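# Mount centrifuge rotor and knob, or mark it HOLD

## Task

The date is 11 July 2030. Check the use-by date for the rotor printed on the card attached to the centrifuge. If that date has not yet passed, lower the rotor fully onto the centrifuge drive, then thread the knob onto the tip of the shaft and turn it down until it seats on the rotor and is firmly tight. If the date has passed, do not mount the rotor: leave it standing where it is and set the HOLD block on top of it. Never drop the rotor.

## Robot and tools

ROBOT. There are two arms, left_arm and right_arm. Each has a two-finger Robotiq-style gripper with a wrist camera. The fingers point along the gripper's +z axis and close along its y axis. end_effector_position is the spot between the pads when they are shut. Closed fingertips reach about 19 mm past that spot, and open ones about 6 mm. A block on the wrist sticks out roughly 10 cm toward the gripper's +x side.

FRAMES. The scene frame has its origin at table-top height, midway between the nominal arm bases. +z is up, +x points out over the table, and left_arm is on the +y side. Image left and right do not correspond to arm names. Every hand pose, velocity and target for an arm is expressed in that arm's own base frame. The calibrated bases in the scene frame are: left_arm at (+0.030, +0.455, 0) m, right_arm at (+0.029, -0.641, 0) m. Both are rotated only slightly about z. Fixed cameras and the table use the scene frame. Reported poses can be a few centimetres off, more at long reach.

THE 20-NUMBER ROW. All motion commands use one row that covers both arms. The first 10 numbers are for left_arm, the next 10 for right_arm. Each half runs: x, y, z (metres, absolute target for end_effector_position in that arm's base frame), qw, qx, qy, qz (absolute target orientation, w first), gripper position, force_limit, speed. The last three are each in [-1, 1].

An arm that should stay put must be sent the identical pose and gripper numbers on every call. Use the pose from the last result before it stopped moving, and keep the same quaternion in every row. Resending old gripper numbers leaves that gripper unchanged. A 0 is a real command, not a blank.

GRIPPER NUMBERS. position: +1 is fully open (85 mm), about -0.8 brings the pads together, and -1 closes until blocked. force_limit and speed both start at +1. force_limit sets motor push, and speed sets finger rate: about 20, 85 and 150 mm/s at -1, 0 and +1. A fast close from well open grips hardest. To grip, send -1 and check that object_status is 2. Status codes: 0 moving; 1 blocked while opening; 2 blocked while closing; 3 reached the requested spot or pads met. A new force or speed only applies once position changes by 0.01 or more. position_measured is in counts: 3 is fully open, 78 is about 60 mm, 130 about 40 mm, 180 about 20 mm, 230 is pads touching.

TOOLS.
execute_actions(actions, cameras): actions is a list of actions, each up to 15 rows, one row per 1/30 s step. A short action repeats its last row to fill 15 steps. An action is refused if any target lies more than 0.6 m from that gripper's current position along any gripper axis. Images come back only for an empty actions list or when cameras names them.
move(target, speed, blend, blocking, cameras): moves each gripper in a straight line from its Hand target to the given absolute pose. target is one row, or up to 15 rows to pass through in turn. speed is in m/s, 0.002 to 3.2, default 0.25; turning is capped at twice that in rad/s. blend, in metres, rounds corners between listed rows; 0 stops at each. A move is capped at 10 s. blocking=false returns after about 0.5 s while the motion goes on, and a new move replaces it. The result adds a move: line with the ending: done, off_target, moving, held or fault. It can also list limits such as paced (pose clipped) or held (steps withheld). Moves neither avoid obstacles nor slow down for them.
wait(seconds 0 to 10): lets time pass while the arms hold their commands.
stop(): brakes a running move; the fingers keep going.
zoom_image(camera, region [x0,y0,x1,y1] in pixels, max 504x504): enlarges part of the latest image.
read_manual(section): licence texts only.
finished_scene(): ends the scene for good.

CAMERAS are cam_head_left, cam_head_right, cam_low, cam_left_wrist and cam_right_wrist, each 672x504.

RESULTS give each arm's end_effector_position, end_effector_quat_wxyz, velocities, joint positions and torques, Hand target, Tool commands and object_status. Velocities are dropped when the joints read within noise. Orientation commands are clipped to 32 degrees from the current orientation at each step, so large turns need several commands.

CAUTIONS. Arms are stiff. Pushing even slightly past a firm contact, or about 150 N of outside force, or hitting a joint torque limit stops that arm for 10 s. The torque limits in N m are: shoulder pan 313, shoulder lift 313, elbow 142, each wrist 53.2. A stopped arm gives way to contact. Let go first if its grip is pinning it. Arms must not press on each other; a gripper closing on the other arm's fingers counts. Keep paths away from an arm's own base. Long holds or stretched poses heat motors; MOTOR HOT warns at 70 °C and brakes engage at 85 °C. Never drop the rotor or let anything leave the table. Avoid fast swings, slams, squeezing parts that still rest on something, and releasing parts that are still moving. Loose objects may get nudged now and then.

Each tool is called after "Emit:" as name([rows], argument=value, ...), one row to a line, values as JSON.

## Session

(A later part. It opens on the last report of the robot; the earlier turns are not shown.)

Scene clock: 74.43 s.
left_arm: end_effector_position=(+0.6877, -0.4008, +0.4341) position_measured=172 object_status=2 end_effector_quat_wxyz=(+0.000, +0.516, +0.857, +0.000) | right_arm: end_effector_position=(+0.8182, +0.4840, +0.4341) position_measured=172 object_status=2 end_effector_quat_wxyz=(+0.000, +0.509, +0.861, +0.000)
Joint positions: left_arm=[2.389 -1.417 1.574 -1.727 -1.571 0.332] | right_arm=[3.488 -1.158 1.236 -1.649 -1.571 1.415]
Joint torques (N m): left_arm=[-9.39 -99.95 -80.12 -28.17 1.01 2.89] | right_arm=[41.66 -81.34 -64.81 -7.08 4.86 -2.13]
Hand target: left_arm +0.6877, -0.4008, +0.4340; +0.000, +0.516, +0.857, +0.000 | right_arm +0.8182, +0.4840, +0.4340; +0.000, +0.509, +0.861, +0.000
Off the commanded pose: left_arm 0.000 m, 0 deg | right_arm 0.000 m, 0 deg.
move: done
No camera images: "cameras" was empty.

Emit:
move(target=[0.68773, -0.40078, 0.415, 0, 0.51601, 0.85659, 0, -1, 0.2, -1, 0.81824, 0.48404, 0.415, 0, 0.50904, 0.86074, 0, -1, 0.2, -1], speed=0.025, cameras=[])

Emit:
move(target=[0.68773, -0.40078, 0.396, 0, 0.51601, 0.85659, 0, -1, 0.2, -1, 0.81824, 0.48404, 0.396, 0, 0.50904, 0.86074, 0, -1, 0.2, -1], speed=0.025, cameras=["cam_head_left", "cam_left_wrist", "cam_right_wrist"])

Scene clock: 76.73 s.
left_arm: end_effector_position=(+0.6877, -0.4008, +0.4151) position_measured=172 object_status=2 end_effector_quat_wxyz=(+0.000, +0.516, +0.857, +0.000) | right_arm: end_effector_position=(+0.8182, +0.4840, +0.4151) position_measured=172 object_status=2 end_effector_quat_wxyz=(+0.000, +0.509, +0.861, +0.000)
Joint positions: left_arm=[2.389 -1.412 1.602 -1.76 -1.571 0.332] | right_arm=[3.488 -1.155 1.265 -1.681 -1.571 1.415]
Joint torques (N m): left_arm=[-2.67 -96.97 -79.21 -28.74 1.38 2.77] | right_arm=[41.22 -81.14 -64.58 -8.88 5.24 -2.04]
Hand target: left_arm +0.6877, -0.4008, +0.4150; +0.000, +0.516, +0.857, +0.000 | right_arm +0.8182, +0.4840, +0.4150; +0.000, +0.509, +0.861, +0.000
Off the commanded pose: left_arm 0.000 m, 0 deg | right_arm 0.000 m, 0 deg.
move: done
No camera images: "cameras" was empty.

Scene clock: 77.83 s.
left_arm: end_effector_position=(+0.6877, -0.4008, +0.3961) position_measured=172 object_status=2 end_effector_quat_wxyz=(+0.000, +0.516, +0.857, +0.000) | right_arm: end_effector_position=(+0.8182, +0.4840, +0.3961) position_measured=172 object_status=2 end_effector_quat_wxyz=(+0.000, +0.509, +0.861, +0.000)
Joint positions: left_arm=[2.389 -1.406 1.628 -1.793 -1.571 0.332] | right_arm=[3.488 -1.151 1.293 -1.713 -1.571 1.415]
Joint torques (N m): left_arm=[-2.36 -85.32 -77.76 -30.02 1.35 2.65] | right_arm=[39.61 -81.01 -66.16 -9.18 4.69 -2.18]
Hand target: left_arm +0.6877, -0.4008, +0.3960; +0.000, +0.516, +0.857, +0.000 | right_arm +0.8182, +0.4840, +0.3960; +0.000, +0.509, +0.861, +0.000
Off the commanded pose: left_arm 0.000 m, 0 deg | right_arm 0.000 m, 0 deg.
move: done
camera_calibration:
cam_left_wrist: T_world_to_cam=[[0.882155, 0.470579, -0.0189127, -0.39862], [0.448115, -0.826335, 0.341122, -0.757853], [0.144896, -0.309397, -0.939829, 0.27422], [0, 0, 0, 1]] pos_world=[0.651516, -0.353815, 0.508701]
cam_right_wrist: T_world_to_cam=[[0.882316, 0.470656, 0.00128001, -0.9404], [0.443668, -0.832625, 0.331503, -0.0698292], [0.15709, -0.291923, -0.943453, 0.51281], [0, 0, 0, 1]] pos_world=[0.780153, 0.534164, 0.508164]
Images, in order (width x height): cam_head_left 672x504, cam_left_wrist 672x504, cam_right_wrist 672x504.

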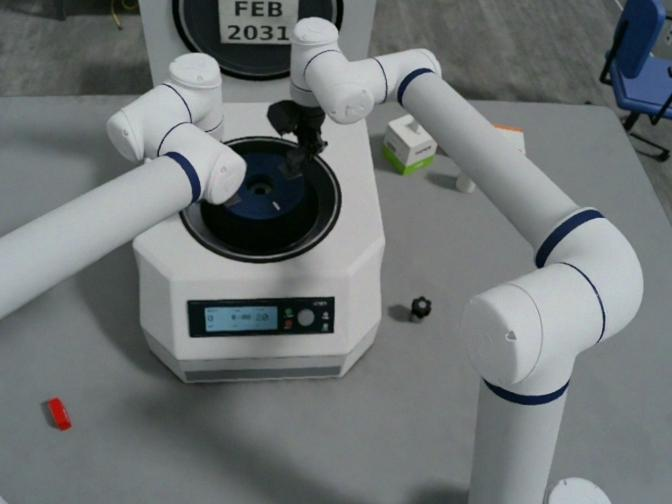

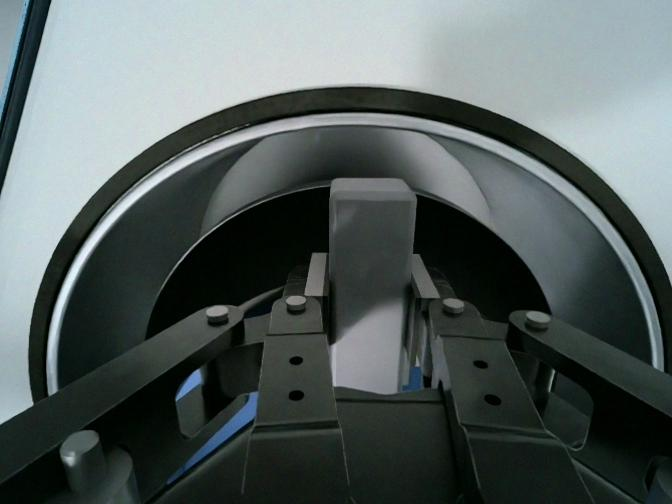

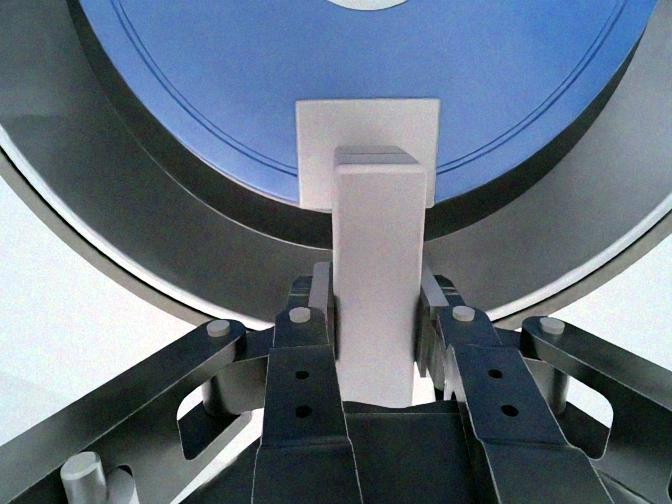

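Emit:
zoom_image(camera="cam_head_left", region=[220, 150, 310, 230])

Emit:
move(target=[0.68773, -0.40078, 0.376, 0, 0.51601, 0.85659, 0, -1, 0.2, -1, 0.81824, 0.48404, 0.376, 0, 0.50904, 0.86074, 0, -1, 0.2, -1], speed=0.025, cameras=[])

Emit:
move(target=[0.68773, -0.40078, 0.358, 0, 0.51601, 0.85659, 0, -1, 0.2, -1, 0.81824, 0.48404, 0.358, 0, 0.50904, 0.86074, 0, -1, 0.2, -1], speed=0.025, cameras=["cam_head_left", "cam_head_right"])

Scaled by 5.600.

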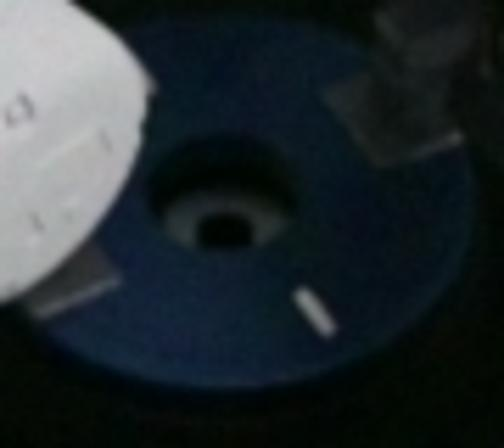

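Scene clock: 79.17 s.
left_arm: end_effector_position=(+0.6877, -0.4008, +0.3761) position_measured=172 object_status=2 end_effector_quat_wxyz=(+0.000, +0.516, +0.857, +0.000) | right_arm: end_effector_position=(+0.8182, +0.4841, +0.3761) position_measured=172 object_status=2 end_effector_quat_wxyz=(+0.000, +0.509, +0.861, +0.000)
Joint positions: left_arm=[2.389 -1.398 1.655 -1.828 -1.571 0.332] | right_arm=[3.488 -1.146 1.321 -1.746 -1.571 1.415]
Joint torques (N m): left_arm=[-1.45 -60.47 -74.62 -34.27 2.41 2.58] | right_arm=[37.7 -71.35 -62.54 -11.43 5.06 -1.79]
Hand target: left_arm +0.6877, -0.4008, +0.3760; +0.000, +0.516, +0.857, +0.000 | right_arm +0.8182, +0.4840, +0.3760; +0.000, +0.509, +0.861, +0.000
Off the commanded pose: left_arm 0.000 m, 0 deg | right_arm 0.000 m, 0 deg.
move: done
No camera images: "cameras" was empty.

Scene clock: 80.20 s.
left_arm: end_effector_position=(+0.6877, -0.4008, +0.3581) position_measured=172 object_status=2 end_effector_quat_wxyz=(+0.000, +0.516, +0.857, +0.000) | right_arm: end_effector_position=(+0.8182, +0.4841, +0.3581) position_measured=172 object_status=2 end_effector_quat_wxyz=(+0.000, +0.509, +0.861, +0.000)
Joint positions: left_arm=[2.389 -1.39 1.678 -1.859 -1.571 0.332] | right_arm=[3.488 -1.14 1.344 -1.775 -1.571 1.415]
Joint torques (N m): left_arm=[-1.17 -53.07 -78.03 -37.55 4.64 2.62] | right_arm=[30.07 -62.07 -62.35 -13.2 4.63 -1.96]
Hand target: left_arm +0.6877, -0.4008, +0.3580; +0.000, +0.516, +0.857, +0.000 | right_arm +0.8182, +0.4840, +0.3580; +0.000, +0.509, +0.861, +0.000
Off the commanded pose: left_arm 0.000 m, 0 deg | right_arm 0.000 m, 0 deg.
move: done
Images, in order (width x height): cam_head_left 672x504, cam_head_right 672x504.

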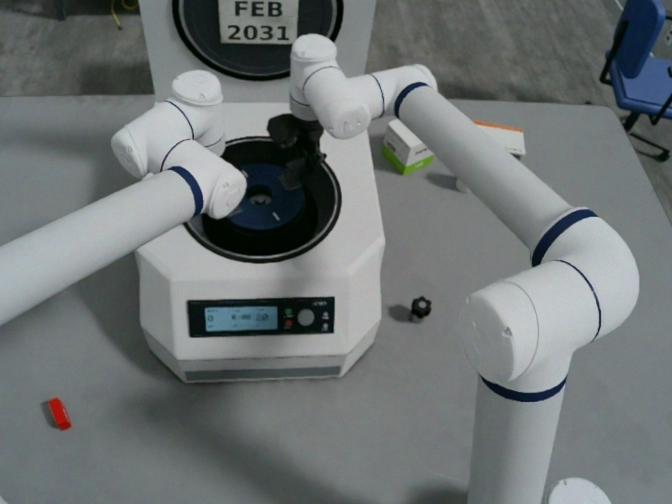

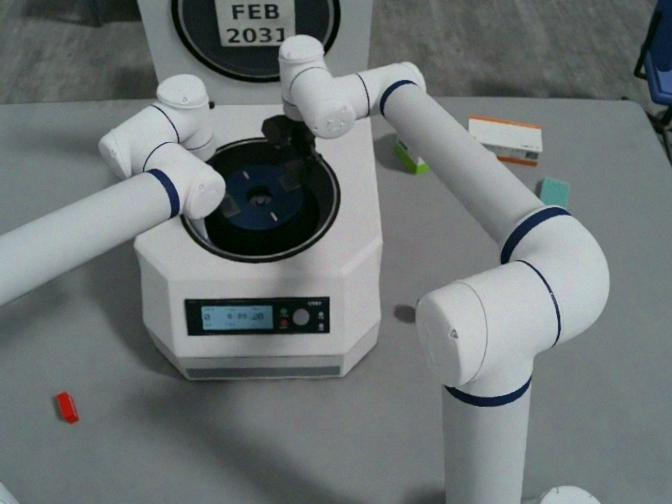

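Emit:
zoom_image(camera="cam_head_left", region=[225, 165, 305, 235])

Emit:
zoom_image(camera="cam_head_right", region=[220, 165, 300, 235])

Scaled by 6.300.

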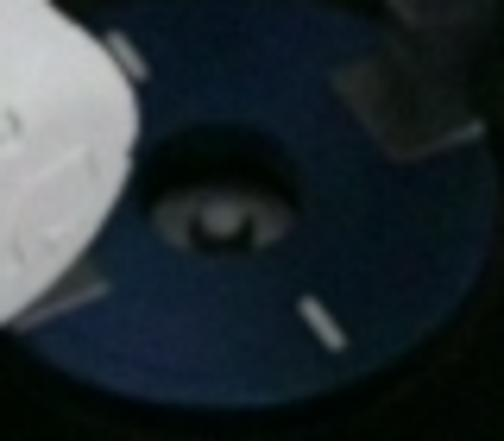

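Scaled by 6.300.

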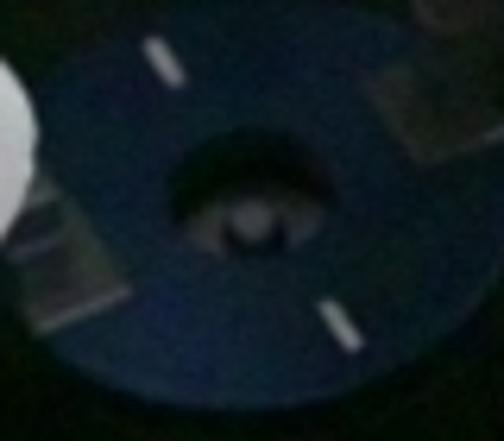

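Emit:
move(target=[0.68673, -0.40058, 0.358, 0, 0.51601, 0.85659, 0, -1, 0.2, -1, 0.81724, 0.48424, 0.358, 0, 0.50904, 0.86074, 0, -1, 0.2, -1], speed=0.01, cameras=[])

Scene clock: 82.17 s.
left_arm: end_effector_position=(+0.6868, -0.4006, +0.3579) position_measured=172 object_status=2 end_effector_quat_wxyz=(+0.000, +0.516, +0.857, +0.000) | right_arm: end_effector_position=(+0.8173, +0.4842, +0.3579) position_measured=172 object_status=2 end_effector_quat_wxyz=(+0.000, +0.509, +0.861, +0.000)
Joint positions: left_arm=[2.388 -1.392 1.68 -1.86 -1.571 0.331] | right_arm=[3.488 -1.141 1.346 -1.776 -1.571 1.415]
Joint torques (N m): left_arm=[-21.89 -166.85 -84.34 -23.16 1.24 -2.22] | right_arm=[50.47 -99.22 -61.88 -6.3 5.43 2.52]
Hand target: left_arm +0.6867, -0.4006, +0.3580; +0.000, +0.516, +0.857, +0.000 | right_arm +0.8172, +0.4842, +0.3580; +0.000, +0.509, +0.861, +0.000
Off the commanded pose: left_arm 0.000 m, 0 deg | right_arm 0.000 m, 0 deg.
move: done
No camera images: "cameras" was empty.

Emit:
move(target=[0.68753, -0.40074, 0.348, 0, 0.51601, 0.85659, 0, -1, 0.2, -1, 0.81804, 0.48408, 0.348, 0, 0.50904, 0.86074, 0, -1, 0.2, -1], speed=0.02, cameras=[])

Emit:
move(target=[0.68753, -0.40074, 0.340, 0, 0.51601, 0.85659, 0, -1, 0.2, -1, 0.81804, 0.48408, 0.340, 0, 0.50904, 0.86074, 0, -1, 0.2, -1], speed=0.02, cameras=["cam_head_left", "cam_left_wrist", "cam_right_wrist"])

Scene clock: 83.47 s.
left_arm: end_effector_position=(+0.6875, -0.4008, +0.3482) position_measured=172 object_status=2 end_effector_quat_wxyz=(+0.000, +0.516, +0.857, +0.000) | right_arm: end_effector_position=(+0.8180, +0.4841, +0.3482) position_measured=172 object_status=2 end_effector_quat_wxyz=(+0.000, +0.509, +0.861, +0.000)
Joint positions: left_arm=[2.389 -1.386 1.691 -1.876 -1.571 0.332] | right_arm=[3.488 -1.137 1.358 -1.792 -1.571 1.415]
Joint torques (N m): left_arm=[13.48 -72.73 -83.27 -36.26 4.19 3.01] | right_arm=[12.94 -66.53 -60.78 -11.41 5.35 -3.89]
Hand target: left_arm +0.6875, -0.4007, +0.3480; +0.000, +0.516, +0.857, +0.000 | right_arm +0.8180, +0.4841, +0.3480; +0.000, +0.509, +0.861, +0.000
Off the commanded pose: left_arm 0.000 m, 0 deg | right_arm 0.000 m, 0 deg.
move: done
No camera images: "cameras" was empty.

Scene clock: 84.23 s.
left_arm: end_effector_position=(+0.6875, -0.4007, +0.3401) position_measured=172 object_status=2 end_effector_quat_wxyz=(+0.000, +0.516, +0.857, +0.000) | right_arm: end_effector_position=(+0.8180, +0.4841, +0.3401) position_measured=172 object_status=2 end_effector_quat_wxyz=(+0.000, +0.509, +0.861, +0.000)
Joint positions: left_arm=[2.389 -1.382 1.701 -1.89 -1.571 0.332] | right_arm=[3.488 -1.134 1.368 -1.805 -1.571 1.415]
Joint torques (N m): left_arm=[14.75 -73.72 -83.02 -36.35 5.91 2.84] | right_arm=[11.47 -62.77 -62.89 -12.01 5.69 -3.91]
Hand target: left_arm +0.6875, -0.4007, +0.3400; +0.000, +0.516, +0.857, +0.000 | right_arm +0.8180, +0.4841, +0.3400; +0.000, +0.509, +0.861, +0.000
Off the commanded pose: left_arm 0.000 m, 0 deg | right_arm 0.000 m, 0 deg.
move: done
camera_calibration:
cam_left_wrist: T_world_to_cam=[[0.882155, 0.470579, -0.0189127, -0.399502], [0.448115, -0.826335, 0.341122, -0.73866], [0.144896, -0.309397, -0.939829, 0.221619], [0, 0, 0, 1]] pos_world=[0.651316, -0.353815, 0.452701]
cam_right_wrist: T_world_to_cam=[[0.882316, 0.470656, 0.00128001, -0.940152], [0.443668, -0.832625, 0.331503, -0.0511763], [0.15709, -0.291923, -0.943453, 0.460008], [0, 0, 0, 1]] pos_world=[0.779953, 0.534164, 0.452164]
Images, in order (width x height): cam_head_left 672x504, cam_left_wrist 672x504, cam_right_wrist 672x504.

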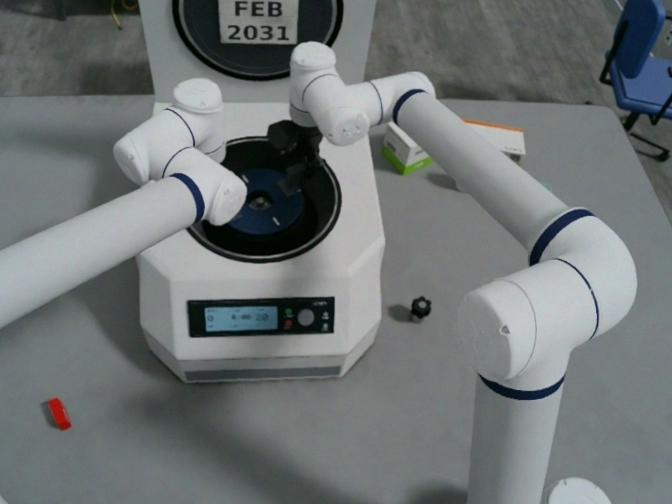

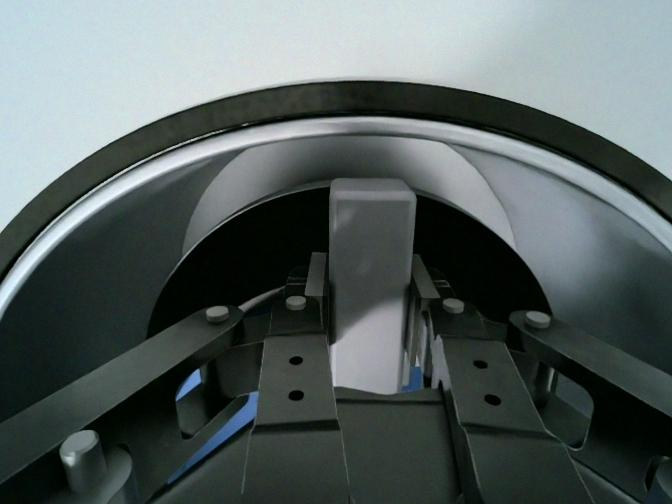

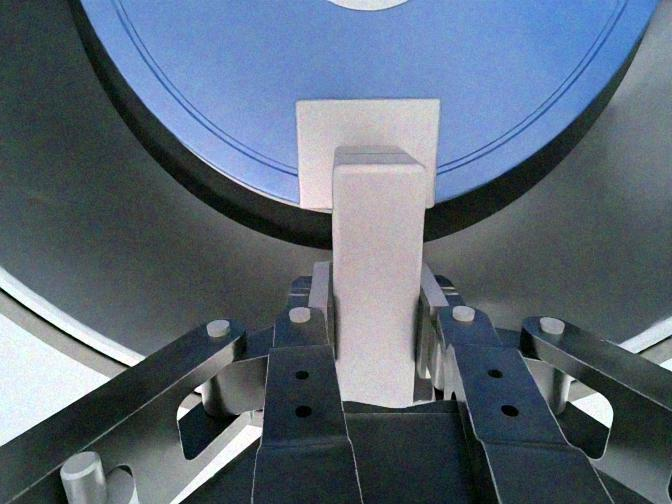

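Emit:
move(target=[0.68753, -0.40074, 0.336, 0, 0.51601, 0.85659, 0, -1, 0.2, -1, 0.81804, 0.48408, 0.336, 0, 0.50904, 0.86074, 0, -1, 0.2, -1], speed=0.01, cameras=[])

Emit:
move(target=[0.68753, -0.40074, 0.333, 0, 0.51601, 0.85659, 0, -1, 0.2, -1, 0.81804, 0.48408, 0.333, 0, 0.50904, 0.86074, 0, -1, 0.2, -1], speed=0.01, cameras=[])

Scene clock: 85.40 s.
left_arm: end_effector_position=(+0.6858, -0.4005, +0.3369) position_measured=172 object_status=2 end_effector_quat_wxyz=(-0.002, +0.516, +0.857, -0.001) | right_arm: end_effector_position=(+0.8181, +0.4841, +0.3362) position_measured=172 object_status=2 end_effector_quat_wxyz=(+0.000, +0.509, +0.861, +0.000)
Joint positions: left_arm=[2.389 -1.381 1.706 -1.892 -1.575 0.332] | right_arm=[3.488 -1.132 1.372 -1.812 -1.571 1.415]
Joint torques (N m): left_arm=[1.34 -107.18 -51.71 -5.64 0.66 0.88] | right_arm=[14.18 -27.26 -25.98 -3.77 3.39 -2.16]
Hand target: left_arm +0.6858, -0.4005, +0.3369; -0.002, +0.516, +0.857, -0.001 | right_arm +0.8180, +0.4841, +0.3360; +0.000, +0.509, +0.861, +0.000
Tool commands: left_gripper/position=-1.0 left_gripper/force_limit=+0.2 left_gripper/speed=-1.0 right_gripper/position=-1.0 right_gripper/force_limit=+0.2 right_gripper/speed=-1.0
Off the commanded pose: left_arm 0.002 m, 0 deg | right_arm 0.000 m, 0 deg.
FORCE FAULT: contact force on the left arm reached its limit, and that arm stopped. The contact can be on any part of that arm, not only on its tool. That arm is still stopped at the end of this call. That arm stays stopped for about 10 more seconds. Until then a move that you send moves the other arm only, and its call returns only when the move has ended. Once the stop has ended, the next robot result says so. If the stop ends while you think or write, that arm runs what you send next. While its stop runs, that arm takes no new command, but its gripper still runs the gripper command that each later call begins with. Until it ends, the stop uses up actions while you think or wait. An arm that is not stopped still takes commands.
move: fault (left_arm)
No camera images: "cameras" was empty.

not run: an earlier result of this reply reported a stop or a fault. Calls in your next reply go to the robot.

Emit:
wait(seconds=0.2, cameras=["all"])

Emit:
zoom_image(camera="cam_head_left", region=[225, 170, 305, 240])

Emit:
zoom_image(camera="cam_head_right", region=[220, 170, 300, 240])

Scene clock: 87.10 s.
left_arm: end_effector_position=(+0.6858, -0.4005, +0.3369) position_measured=172 object_status=2 end_effector_quat_wxyz=(-0.002, +0.516, +0.857, -0.002) | right_arm: end_effector_position=(+0.8180, +0.4841, +0.3360) position_measured=172 object_status=2 end_effector_quat_wxyz=(+0.000, +0.509, +0.861, +0.000)
Joint positions: left_arm=[2.389 -1.381 1.706 -1.892 -1.575 0.332] | right_arm=[3.488 -1.132 1.373 -1.811 -1.571 1.415]
Joint torques (N m): left_arm=[-0.13 -107.29 -51.56 -6.12 0.8 0.68] | right_arm=[21.89 -26.09 -22.14 -2.6 -0.06 2.33]
Hand target: left_arm +0.6858, -0.4005, +0.3369; -0.002, +0.516, +0.857, -0.001 | right_arm +0.8180, +0.4841, +0.3360; +0.000, +0.509, +0.861, +0.000
Tool commands: left_gripper/position=-1.0 left_gripper/force_limit=+0.2 left_gripper/speed=-1.0 right_gripper/position=-1.0 right_gripper/force_limit=+0.2 right_gripper/speed=-1.0
Off the commanded pose: left_arm 0.002 m, 0 deg | right_arm 0.000 m, 0 deg.
FORCE FAULT, CONTINUED: the left arm was still stopped when this call began, by the force fault that an earlier result reported. Since the last result the stop counts as 3 of the actions that you can send in this scene. That arm is still stopped at the end of this call. That arm stays stopped for about 8 more seconds. If the stop ends while you think or write, that arm runs what you send next. While its stop runs, that arm takes no new command, but its gripper still runs the gripper command that each later call begins with.
wait: 0.20 s; at rest from the start
camera_calibration:
cam_left_wrist: T_world_to_cam=[[0.88204, 0.470593, -0.0234091, -0.396575], [0.449778, -0.826144, 0.339391, -0.736966], [0.140376, -0.309885, -0.940354, 0.222011], [0, 0, 0, 1]] pos_world=[0.650101, -0.353417, 0.449605]
cam_right_wrist: T_world_to_cam=[[0.882316, 0.470656, 0.00128001, -0.940146], [0.443668, -0.832625, 0.331503, -0.0498171], [0.15709, -0.291923, -0.943453, 0.45614], [0, 0, 0, 1]] pos_world=[0.779953, 0.534164, 0.448064]

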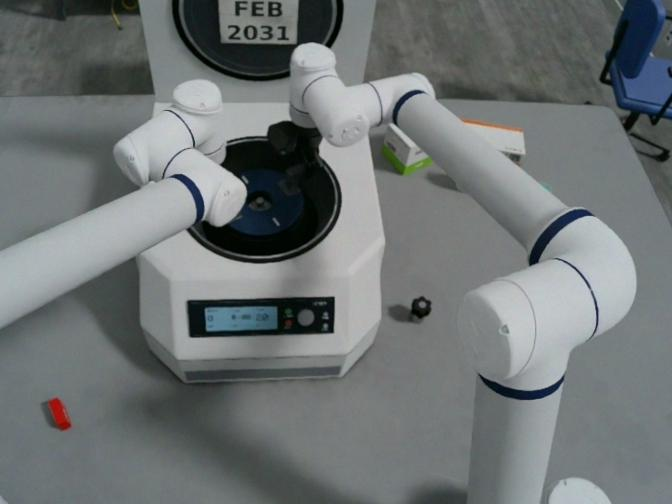

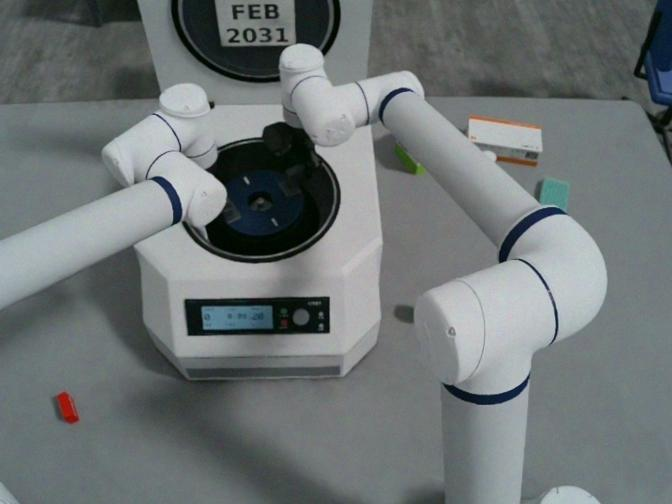

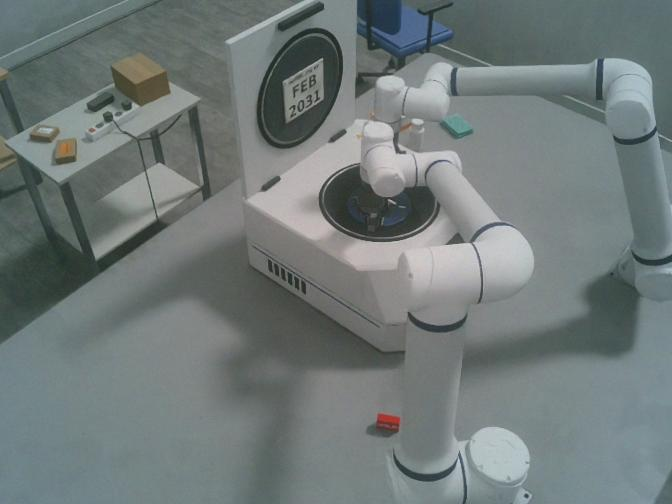

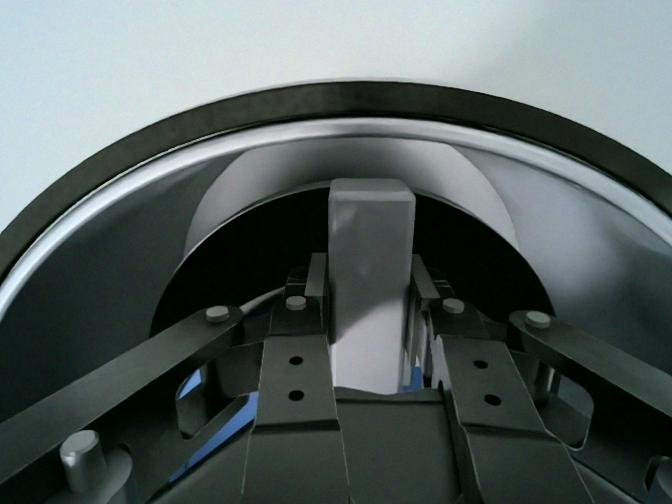

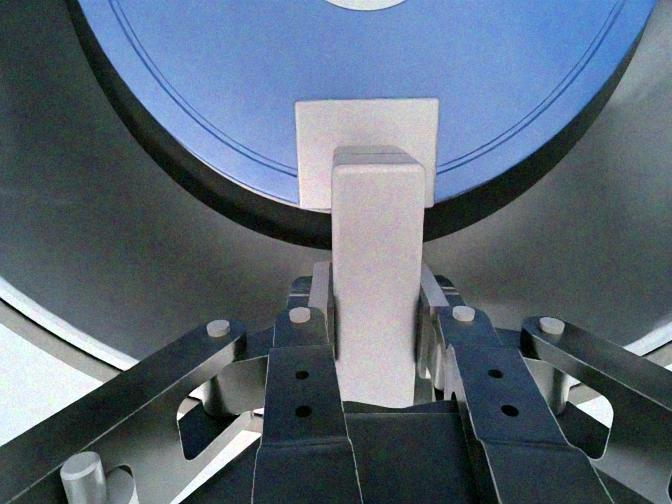

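Scaled by 6.300.

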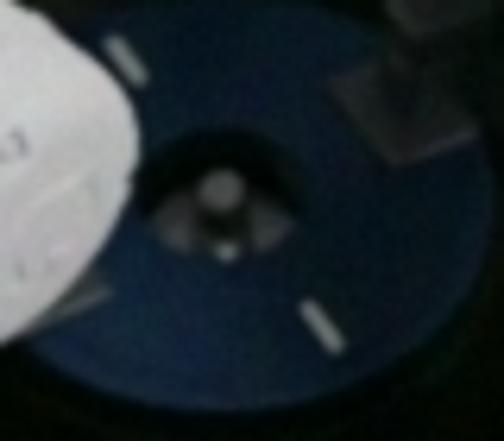

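Scaled by 6.300.

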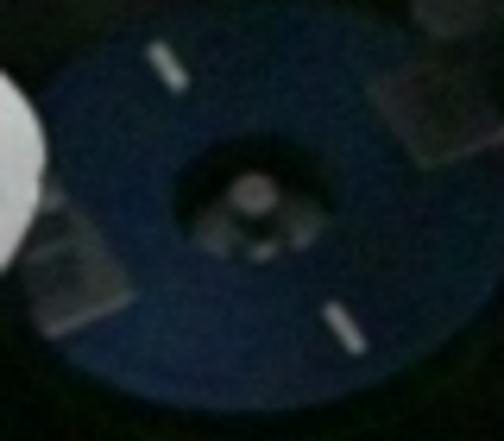

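Emit:
wait(seconds=5, cameras=[])

Scene clock: 97.50 s.
left_arm: end_effector_position=(+0.6858, -0.4005, +0.3369) position_measured=172 object_status=2 end_effector_quat_wxyz=(-0.002, +0.516, +0.857, -0.002) | right_arm: end_effector_position=(+0.8180, +0.4841, +0.3360) position_measured=172 object_status=2 end_effector_quat_wxyz=(+0.000, +0.509, +0.861, +0.000)
Joint positions: left_arm=[2.389 -1.381 1.706 -1.892 -1.575 0.332] | right_arm=[3.488 -1.132 1.373 -1.811 -1.571 1.415]
Joint torques (N m): left_arm=[-0.14 -106.5 -51.44 -6.07 0.95 0.59] | right_arm=[19.48 -24.28 -23.16 -2.63 0.2 2.43]
Hand target: left_arm +0.6858, -0.4005, +0.3369; -0.002, +0.516, +0.857, -0.002 | right_arm +0.8180, +0.4841, +0.3360; +0.000, +0.509, +0.861, +0.000
Tool commands: left_gripper/position=-1.0 left_gripper/force_limit=+0.2 left_gripper/speed=-1.0 right_gripper/position=-1.0 right_gripper/force_limit=+0.2 right_gripper/speed=-1.0
Off the commanded pose: left_arm 0.002 m, 0 deg | right_arm 0.000 m, 0 deg.
FORCE FAULT, CONTINUED: the left arm's stop, for the force fault that an earlier result reported, is over. The rest of the stop counts as 16 of the actions that you can send in this scene. That arm's target is now where it stood when the stop ended, not its last command. That arm accepts commands again.
wait: 5.00 s; at rest from the start
No camera images: "cameras" was empty.

I'll check the current state with all cameras before deciding whether the rotor is seated.

Emit:
execute_actions(actions=[], cameras=["all"])

Scene clock: 99.10 s.
left_arm: end_effector_position=(+0.6858, -0.4005, +0.3369) position_measured=172 object_status=2 end_effector_quat_wxyz=(-0.002, +0.516, +0.857, -0.001) | right_arm: end_effector_position=(+0.8180, +0.4841, +0.3360) position_measured=172 object_status=2 end_effector_quat_wxyz=(+0.000, +0.509, +0.861, +0.000)
Joint positions: left_arm=[2.389 -1.381 1.706 -1.892 -1.575 0.332] | right_arm=[3.488 -1.132 1.373 -1.811 -1.571 1.415]
Joint velocities: within noise
Joint torques (N m): left_arm=[-0.52 -105.61 -51.31 -11.76 3.5 0.62] | right_arm=[22.19 -25.9 -22.16 -2.74 0.17 2.48]
Hand target: left_arm +0.6858, -0.4005, +0.3369; -0.002, +0.516, +0.857, -0.002 | right_arm +0.8180, +0.4841, +0.3360; +0.000, +0.509, +0.861, +0.000
Tool commands: left_gripper/position=-1.0 left_gripper/force_limit=+0.2 left_gripper/speed=-1.0 right_gripper/position=-1.0 right_gripper/force_limit=+0.2 right_gripper/speed=-1.0
Off the commanded pose: left_arm 0.002 m, 0 deg | right_arm 0.000 m, 0 deg.
camera_calibration:
cam_left_wrist: T_world_to_cam=[[0.882, 0.470665, -0.0234397, -0.39651], [0.449855, -0.826102, 0.339389, -0.737001], [0.140375, -0.309886, -0.940354, 0.222011], [0, 0, 0, 1]] pos_world=[0.650101, -0.353417, 0.449605]
cam_right_wrist: T_world_to_cam=[[0.882316, 0.470656, 0.00128001, -0.940146], [0.443668, -0.832625, 0.331503, -0.0498171], [0.15709, -0.291923, -0.943453, 0.45614], [0, 0, 0, 1]] pos_world=[0.779953, 0.534164, 0.448064]

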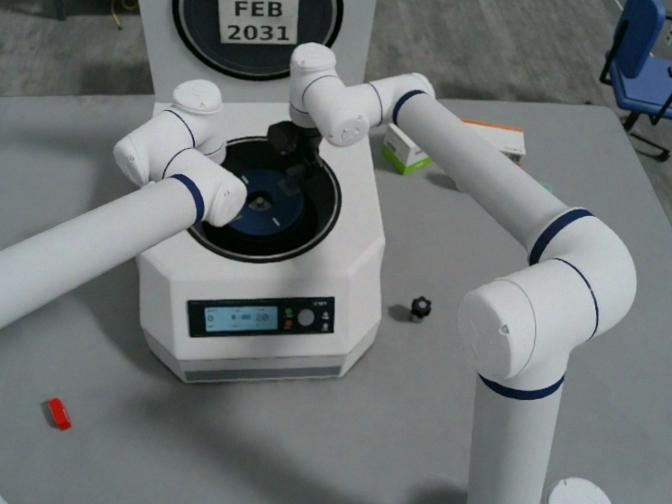

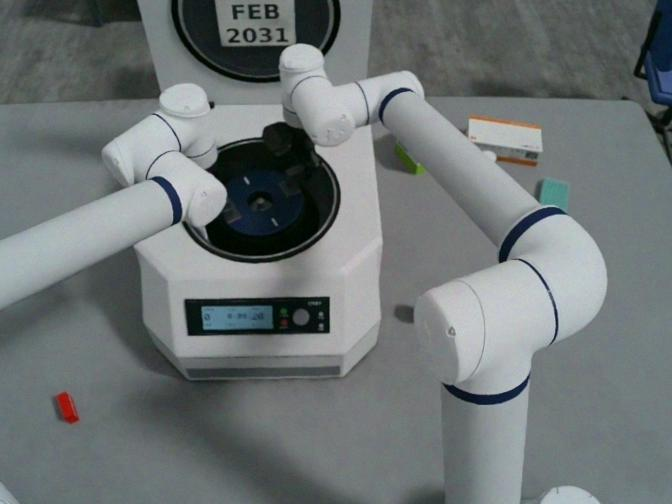

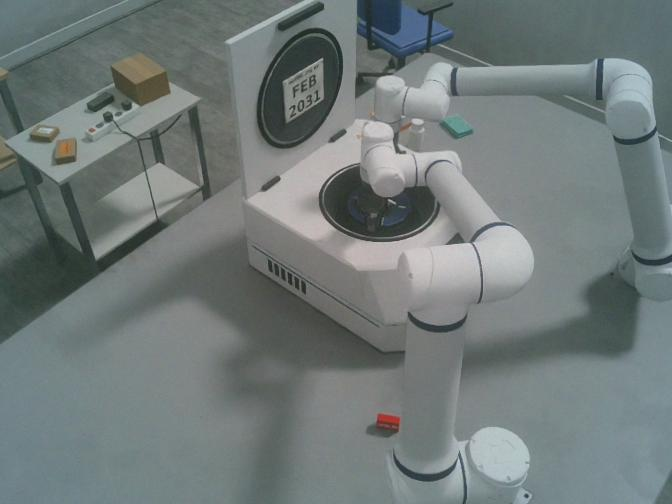

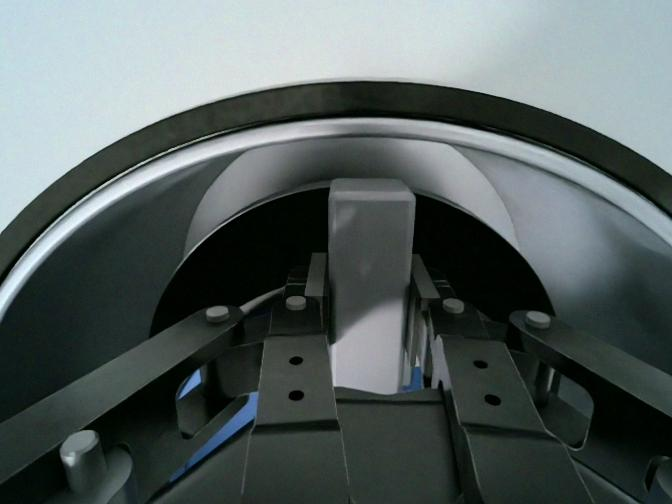

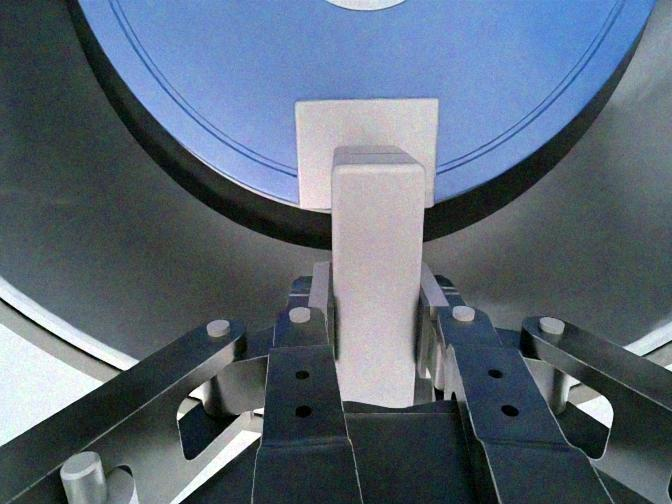

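Emit:
zoom_image(camera="cam_head_left", region=[210, 160, 310, 240])

Emit:
zoom_image(camera="cam_head_right", region=[210, 160, 310, 240])

Scaled by 5.040.

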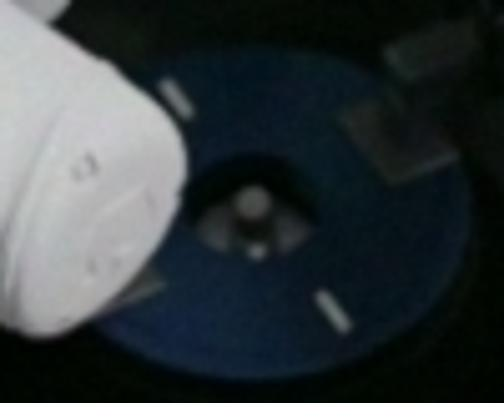

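Scaled by 5.040.

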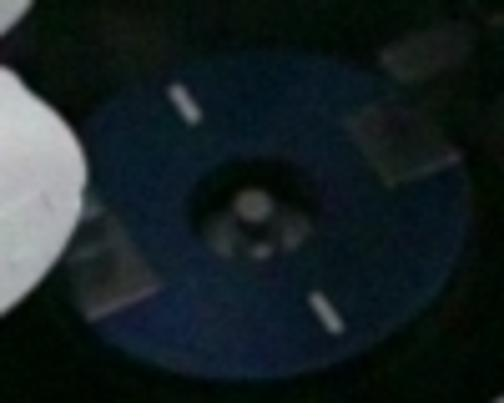

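Emit:
zoom_image(camera="cam_head_left", region=[242, 185, 282, 217])

Emit:
zoom_image(camera="cam_head_right", region=[242, 185, 282, 217])

Emit:
zoom_image(camera="cam_low", region=[340, 170, 440, 245])

Scaled by 12.600.

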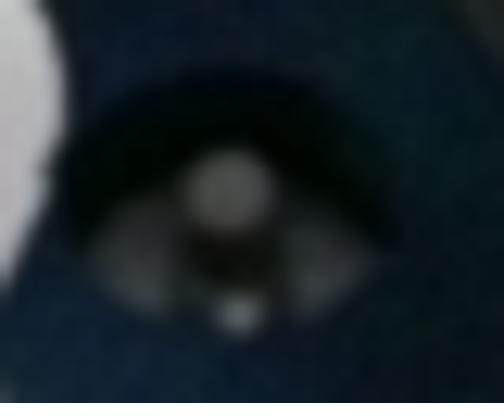

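Scaled by 12.600.

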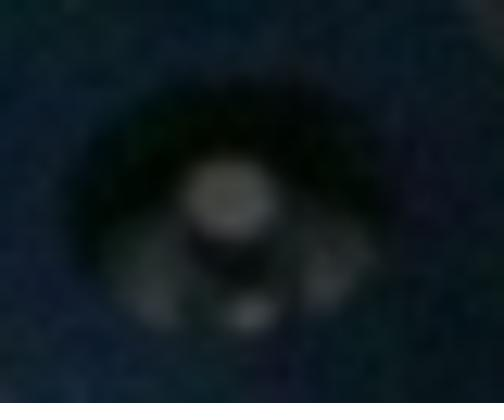

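Scaled by 5.040.

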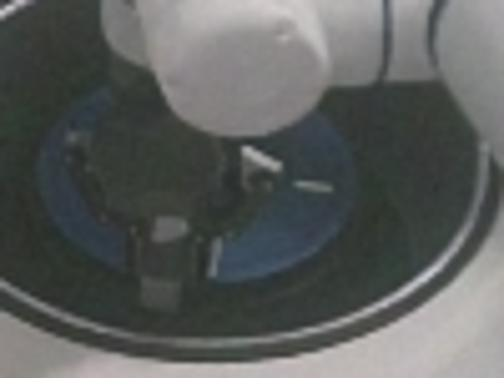

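Emit:
move([
  [0.6858,-0.4005,0.3369,-0.002,0.516,0.857,-0.002,-1,0.2,-1,0.8180,0.4841,0.3360,0,0.50904,0.86074,0,1,0.2,-0.5],
  [0.6858,-0.4005,0.3369,-0.002,0.516,0.857,-0.002,-1,0.2,-1,0.8180,0.4841,0.4200,0,0.50904,0.86074,0,1,0.2,-0.5],
  [0.6858,-0.4005,0.3369,-0.002,0.516,0.857,-0.002,-1,0.2,-1,0.8147,0.4908,0.4000,-0.3974,0.4515,0.7635,0.2350,1,0.2,-0.5],
], speed=[0.1,0.25,0.6], blend=[0,0.01,0], cameras=["cam_right_wrist","cam_head_left","cam_head_right"])

Scene clock: 108.57 s.
left_arm: end_effector_position=(+0.6858, -0.4005, +0.3369) position_measured=172 object_status=2 end_effector_quat_wxyz=(-0.002, +0.516, +0.857, -0.002) | right_arm: end_effector_position=(+0.8147, +0.4908, +0.4000) position_measured=3 object_status=3 end_effector_quat_wxyz=(-0.397, +0.452, +0.764, +0.235) end_effector_velocity=(-0.001, +0.000, +0.000) end_effector_angular_velocity=(+0.001, +0.003, +0.001)
Joint positions: left_arm=[2.389 -1.381 1.705 -1.892 -1.576 0.332] | right_arm=[3.263 -1.079 1.292 -1.295 -0.707 0.961]
Joint velocities: left_arm=[within noise] | right_arm=[0 0.001 0 0.005 0.001 -0.002]
Joint torques (N m): left_arm=[13.04 -88.33 -73.37 -14.11 -1.85 -2.38] | right_arm=[-16.97 -57.03 -50.26 -0.28 3.24 -3.72]
Hand target: left_arm +0.6858, -0.4005, +0.3369; -0.002, +0.516, +0.857, -0.002 | right_arm +0.8147, +0.4908, +0.4000; -0.397, +0.452, +0.764, +0.235
Off the commanded pose: left_arm 0.000 m, 0 deg | right_arm 0.000 m, 0 deg.
move: done
camera_calibration:
cam_right_wrist: T_world_to_cam=[[0.880197, 0.474511, -0.00964336, -0.936205], [0.380797, -0.718196, -0.582399, 0.296657], [-0.283281, 0.508954, -0.812846, 0.432444], [0, 0, 0, 1]] pos_world=[0.833581, 0.437204, 0.515255]
Images, in order (width x height): cam_head_left 672x504, cam_head_right 672x504, cam_right_wrist 672x504.

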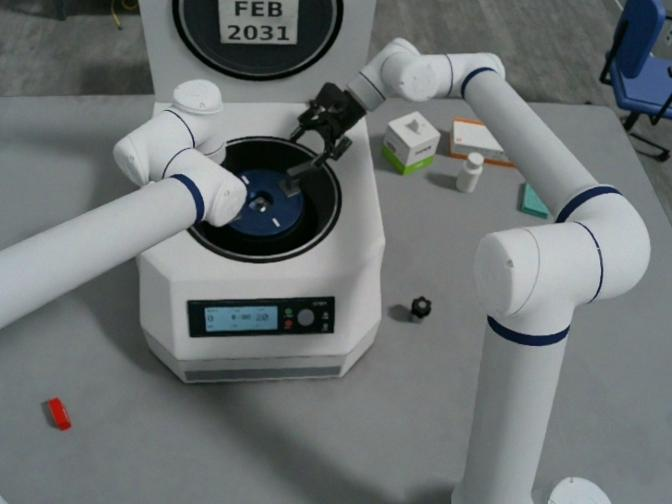

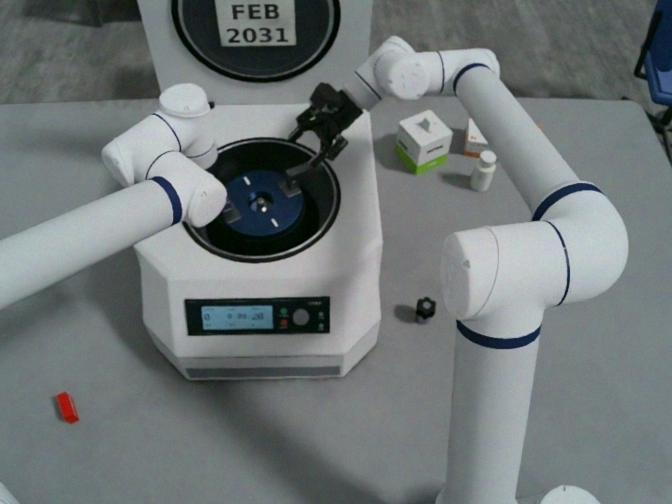

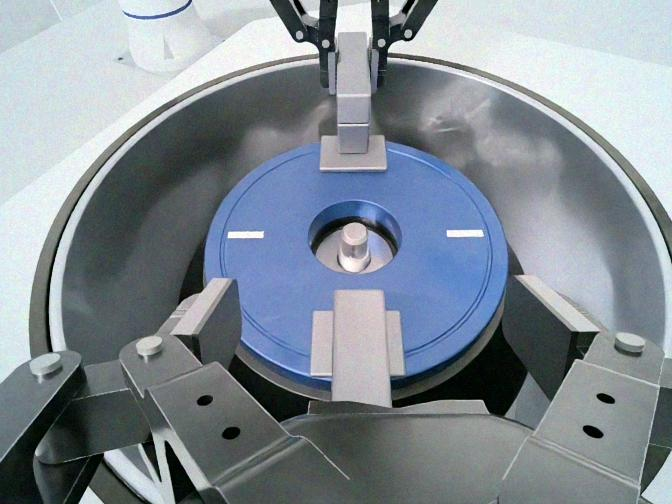

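Emit:
zoom_image(camera="cam_right_wrist", region=[295, 190, 415, 280])

Emit:
zoom_image(camera="cam_right_wrist", region=[195, 120, 515, 400])

Emit:
zoom_image(camera="cam_head_left", region=[210, 160, 310, 240])

Scaled by 4.200.

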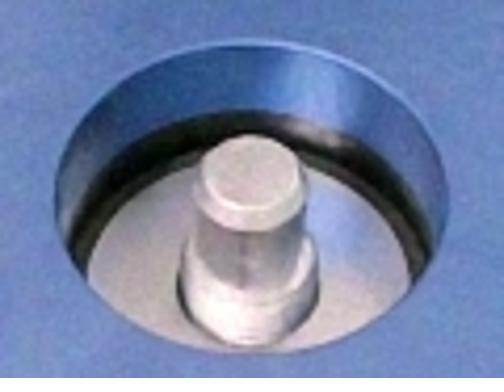

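Scaled by 1.575.

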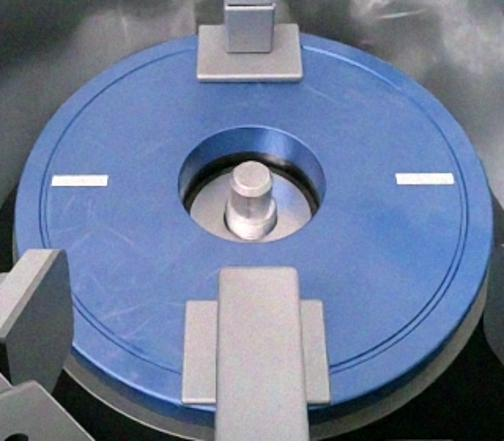

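Scaled by 5.040.

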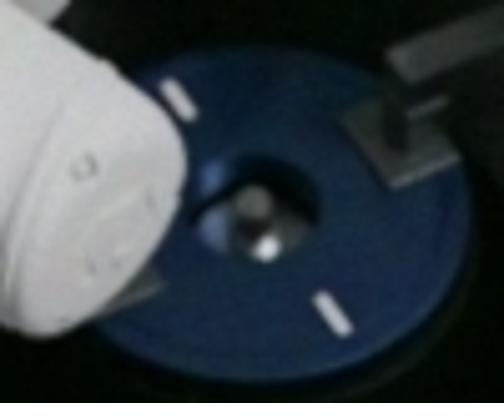

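Emit:
zoom_image(camera="cam_right_wrist", region=[325, 215, 385, 275])

Emit:
zoom_image(camera="cam_right_wrist", region=[200, 330, 520, 430])

Scaled by 8.400.

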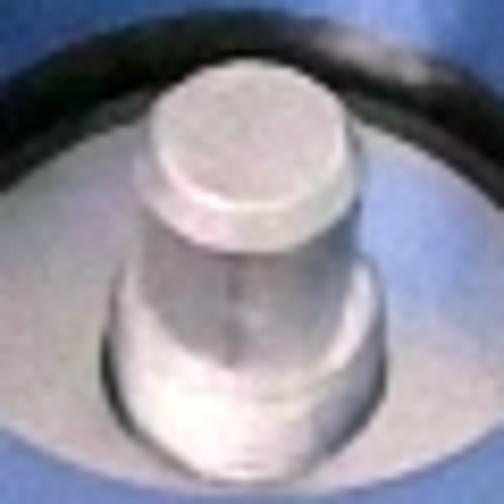

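Scaled by 1.575.

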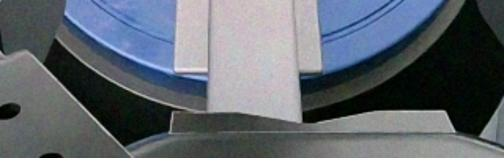

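Emit:
zoom_image(camera="cam_right_wrist", region=[300, 190, 360, 250])

Emit:
zoom_image(camera="cam_right_wrist", region=[350, 190, 410, 250])

Emit:
zoom_image(camera="cam_right_wrist", region=[300, 230, 410, 285])

Scaled by 8.400.

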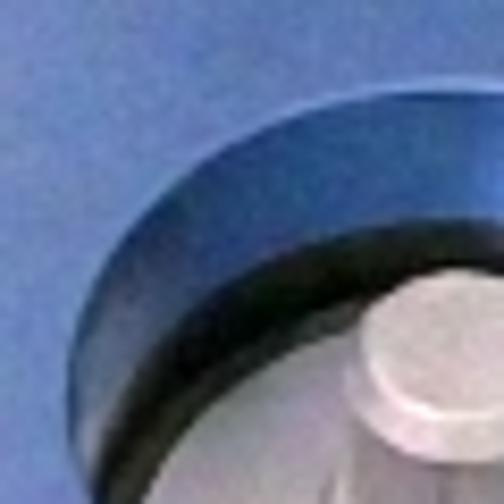

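Scaled by 8.400.

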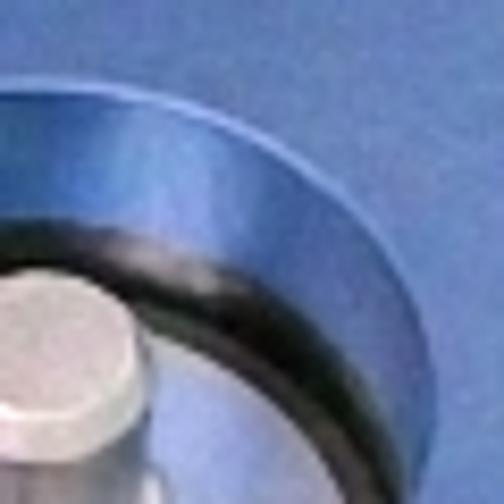

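Scaled by 4.582.

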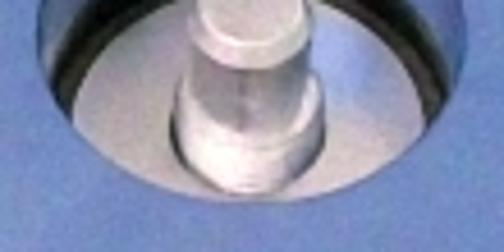

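Emit:
move([
  [0.6858,-0.4005,0.3369,-0.002,0.516,0.857,-0.002,-1,0.2,-1,0.8180,0.4841,0.4200,0,0.50904,0.86074,0,1,0.2,-0.5],
  [0.6858,-0.4005,0.3369,-0.002,0.516,0.857,-0.002,-1,0.2,-1,0.8180,0.4841,0.3363,0,0.50904,0.86074,0,-1,0.2,-1],
], speed=[0.6,0.2], blend=[0.01,0], cameras=[])

Scene clock: 121.77 s.
left_arm: end_effector_position=(+0.6858, -0.4005, +0.3370) position_measured=172 object_status=2 end_effector_quat_wxyz=(-0.002, +0.516, +0.857, -0.002) | right_arm: end_effector_position=(+0.8180, +0.4841, +0.3363) position_measured=172 object_status=0 end_effector_quat_wxyz=(+0.000, +0.509, +0.861, +0.000)
Joint positions: left_arm=[2.389 -1.381 1.705 -1.892 -1.576 0.332] | right_arm=[3.488 -1.132 1.372 -1.811 -1.571 1.415]
Joint torques (N m): left_arm=[10.55 -89.39 -52.27 -14.01 1.89 0.23] | right_arm=[11.15 -53.8 -38.66 -4.02 2.64 2.9]
Hand target: left_arm +0.6858, -0.4005, +0.3369; -0.002, +0.516, +0.857, -0.002 | right_arm +0.8180, +0.4841, +0.3363; +0.000, +0.509, +0.861, +0.000
Off the commanded pose: left_arm 0.000 m, 0 deg | right_arm 0.000 m, 0 deg.
move: done
No camera images: "cameras" was empty.

Emit:
move([
  [0.6858,-0.4005,0.3622,-0.001,0.51601,0.85659,-0.001,-1,0.2,-1,0.8180,0.4841,0.3615,0,0.50904,0.86074,0,-1,0.2,-1],
  [0.69557,-0.39572,0.3622,-0.001,0.55289,0.83326,-0.001,-1,0.2,-1,0.80833,0.47935,0.3615,0,0.54610,0.83772,0,-1,0.2,-1],
  [0.70572,-0.39181,0.3622,0,0.58871,0.80834,0,-1,0.2,-1,0.79828,0.47547,0.3615,0,0.58212,0.81311,0,-1,0.2,-1],
], speed=[0.05,0.08,0.08], blend=[0.002,0.002,0], cameras=[])

Scene clock: 124.03 s.
left_arm: end_effector_position=(+0.7057, -0.3918, +0.3622) position_measured=172 object_status=2 end_effector_quat_wxyz=(+0.000, +0.589, +0.808, +0.000) | right_arm: end_effector_position=(+0.7983, +0.4755, +0.3615) position_measured=172 object_status=2 end_effector_quat_wxyz=(+0.000, +0.582, +0.813, +0.000)
Joint positions: left_arm=[2.413 -1.374 1.651 -1.848 -1.571 0.53] | right_arm=[3.487 -1.177 1.391 -1.786 -1.571 1.587]
Joint torques (N m): left_arm=[19.65 -158.07 -94.85 -5.5 2.4 4.05] | right_arm=[-5.44 -82.11 -51.46 -6.04 1.87 3.9]
Hand target: left_arm +0.7057, -0.3918, +0.3622; +0.000, +0.589, +0.808, +0.000 | right_arm +0.7983, +0.4755, +0.3615; +0.000, +0.582, +0.813, +0.000
Off the commanded pose: left_arm 0.000 m, 0 deg | right_arm 0.000 m, 0 deg.
move: done
No camera images: "cameras" was empty.


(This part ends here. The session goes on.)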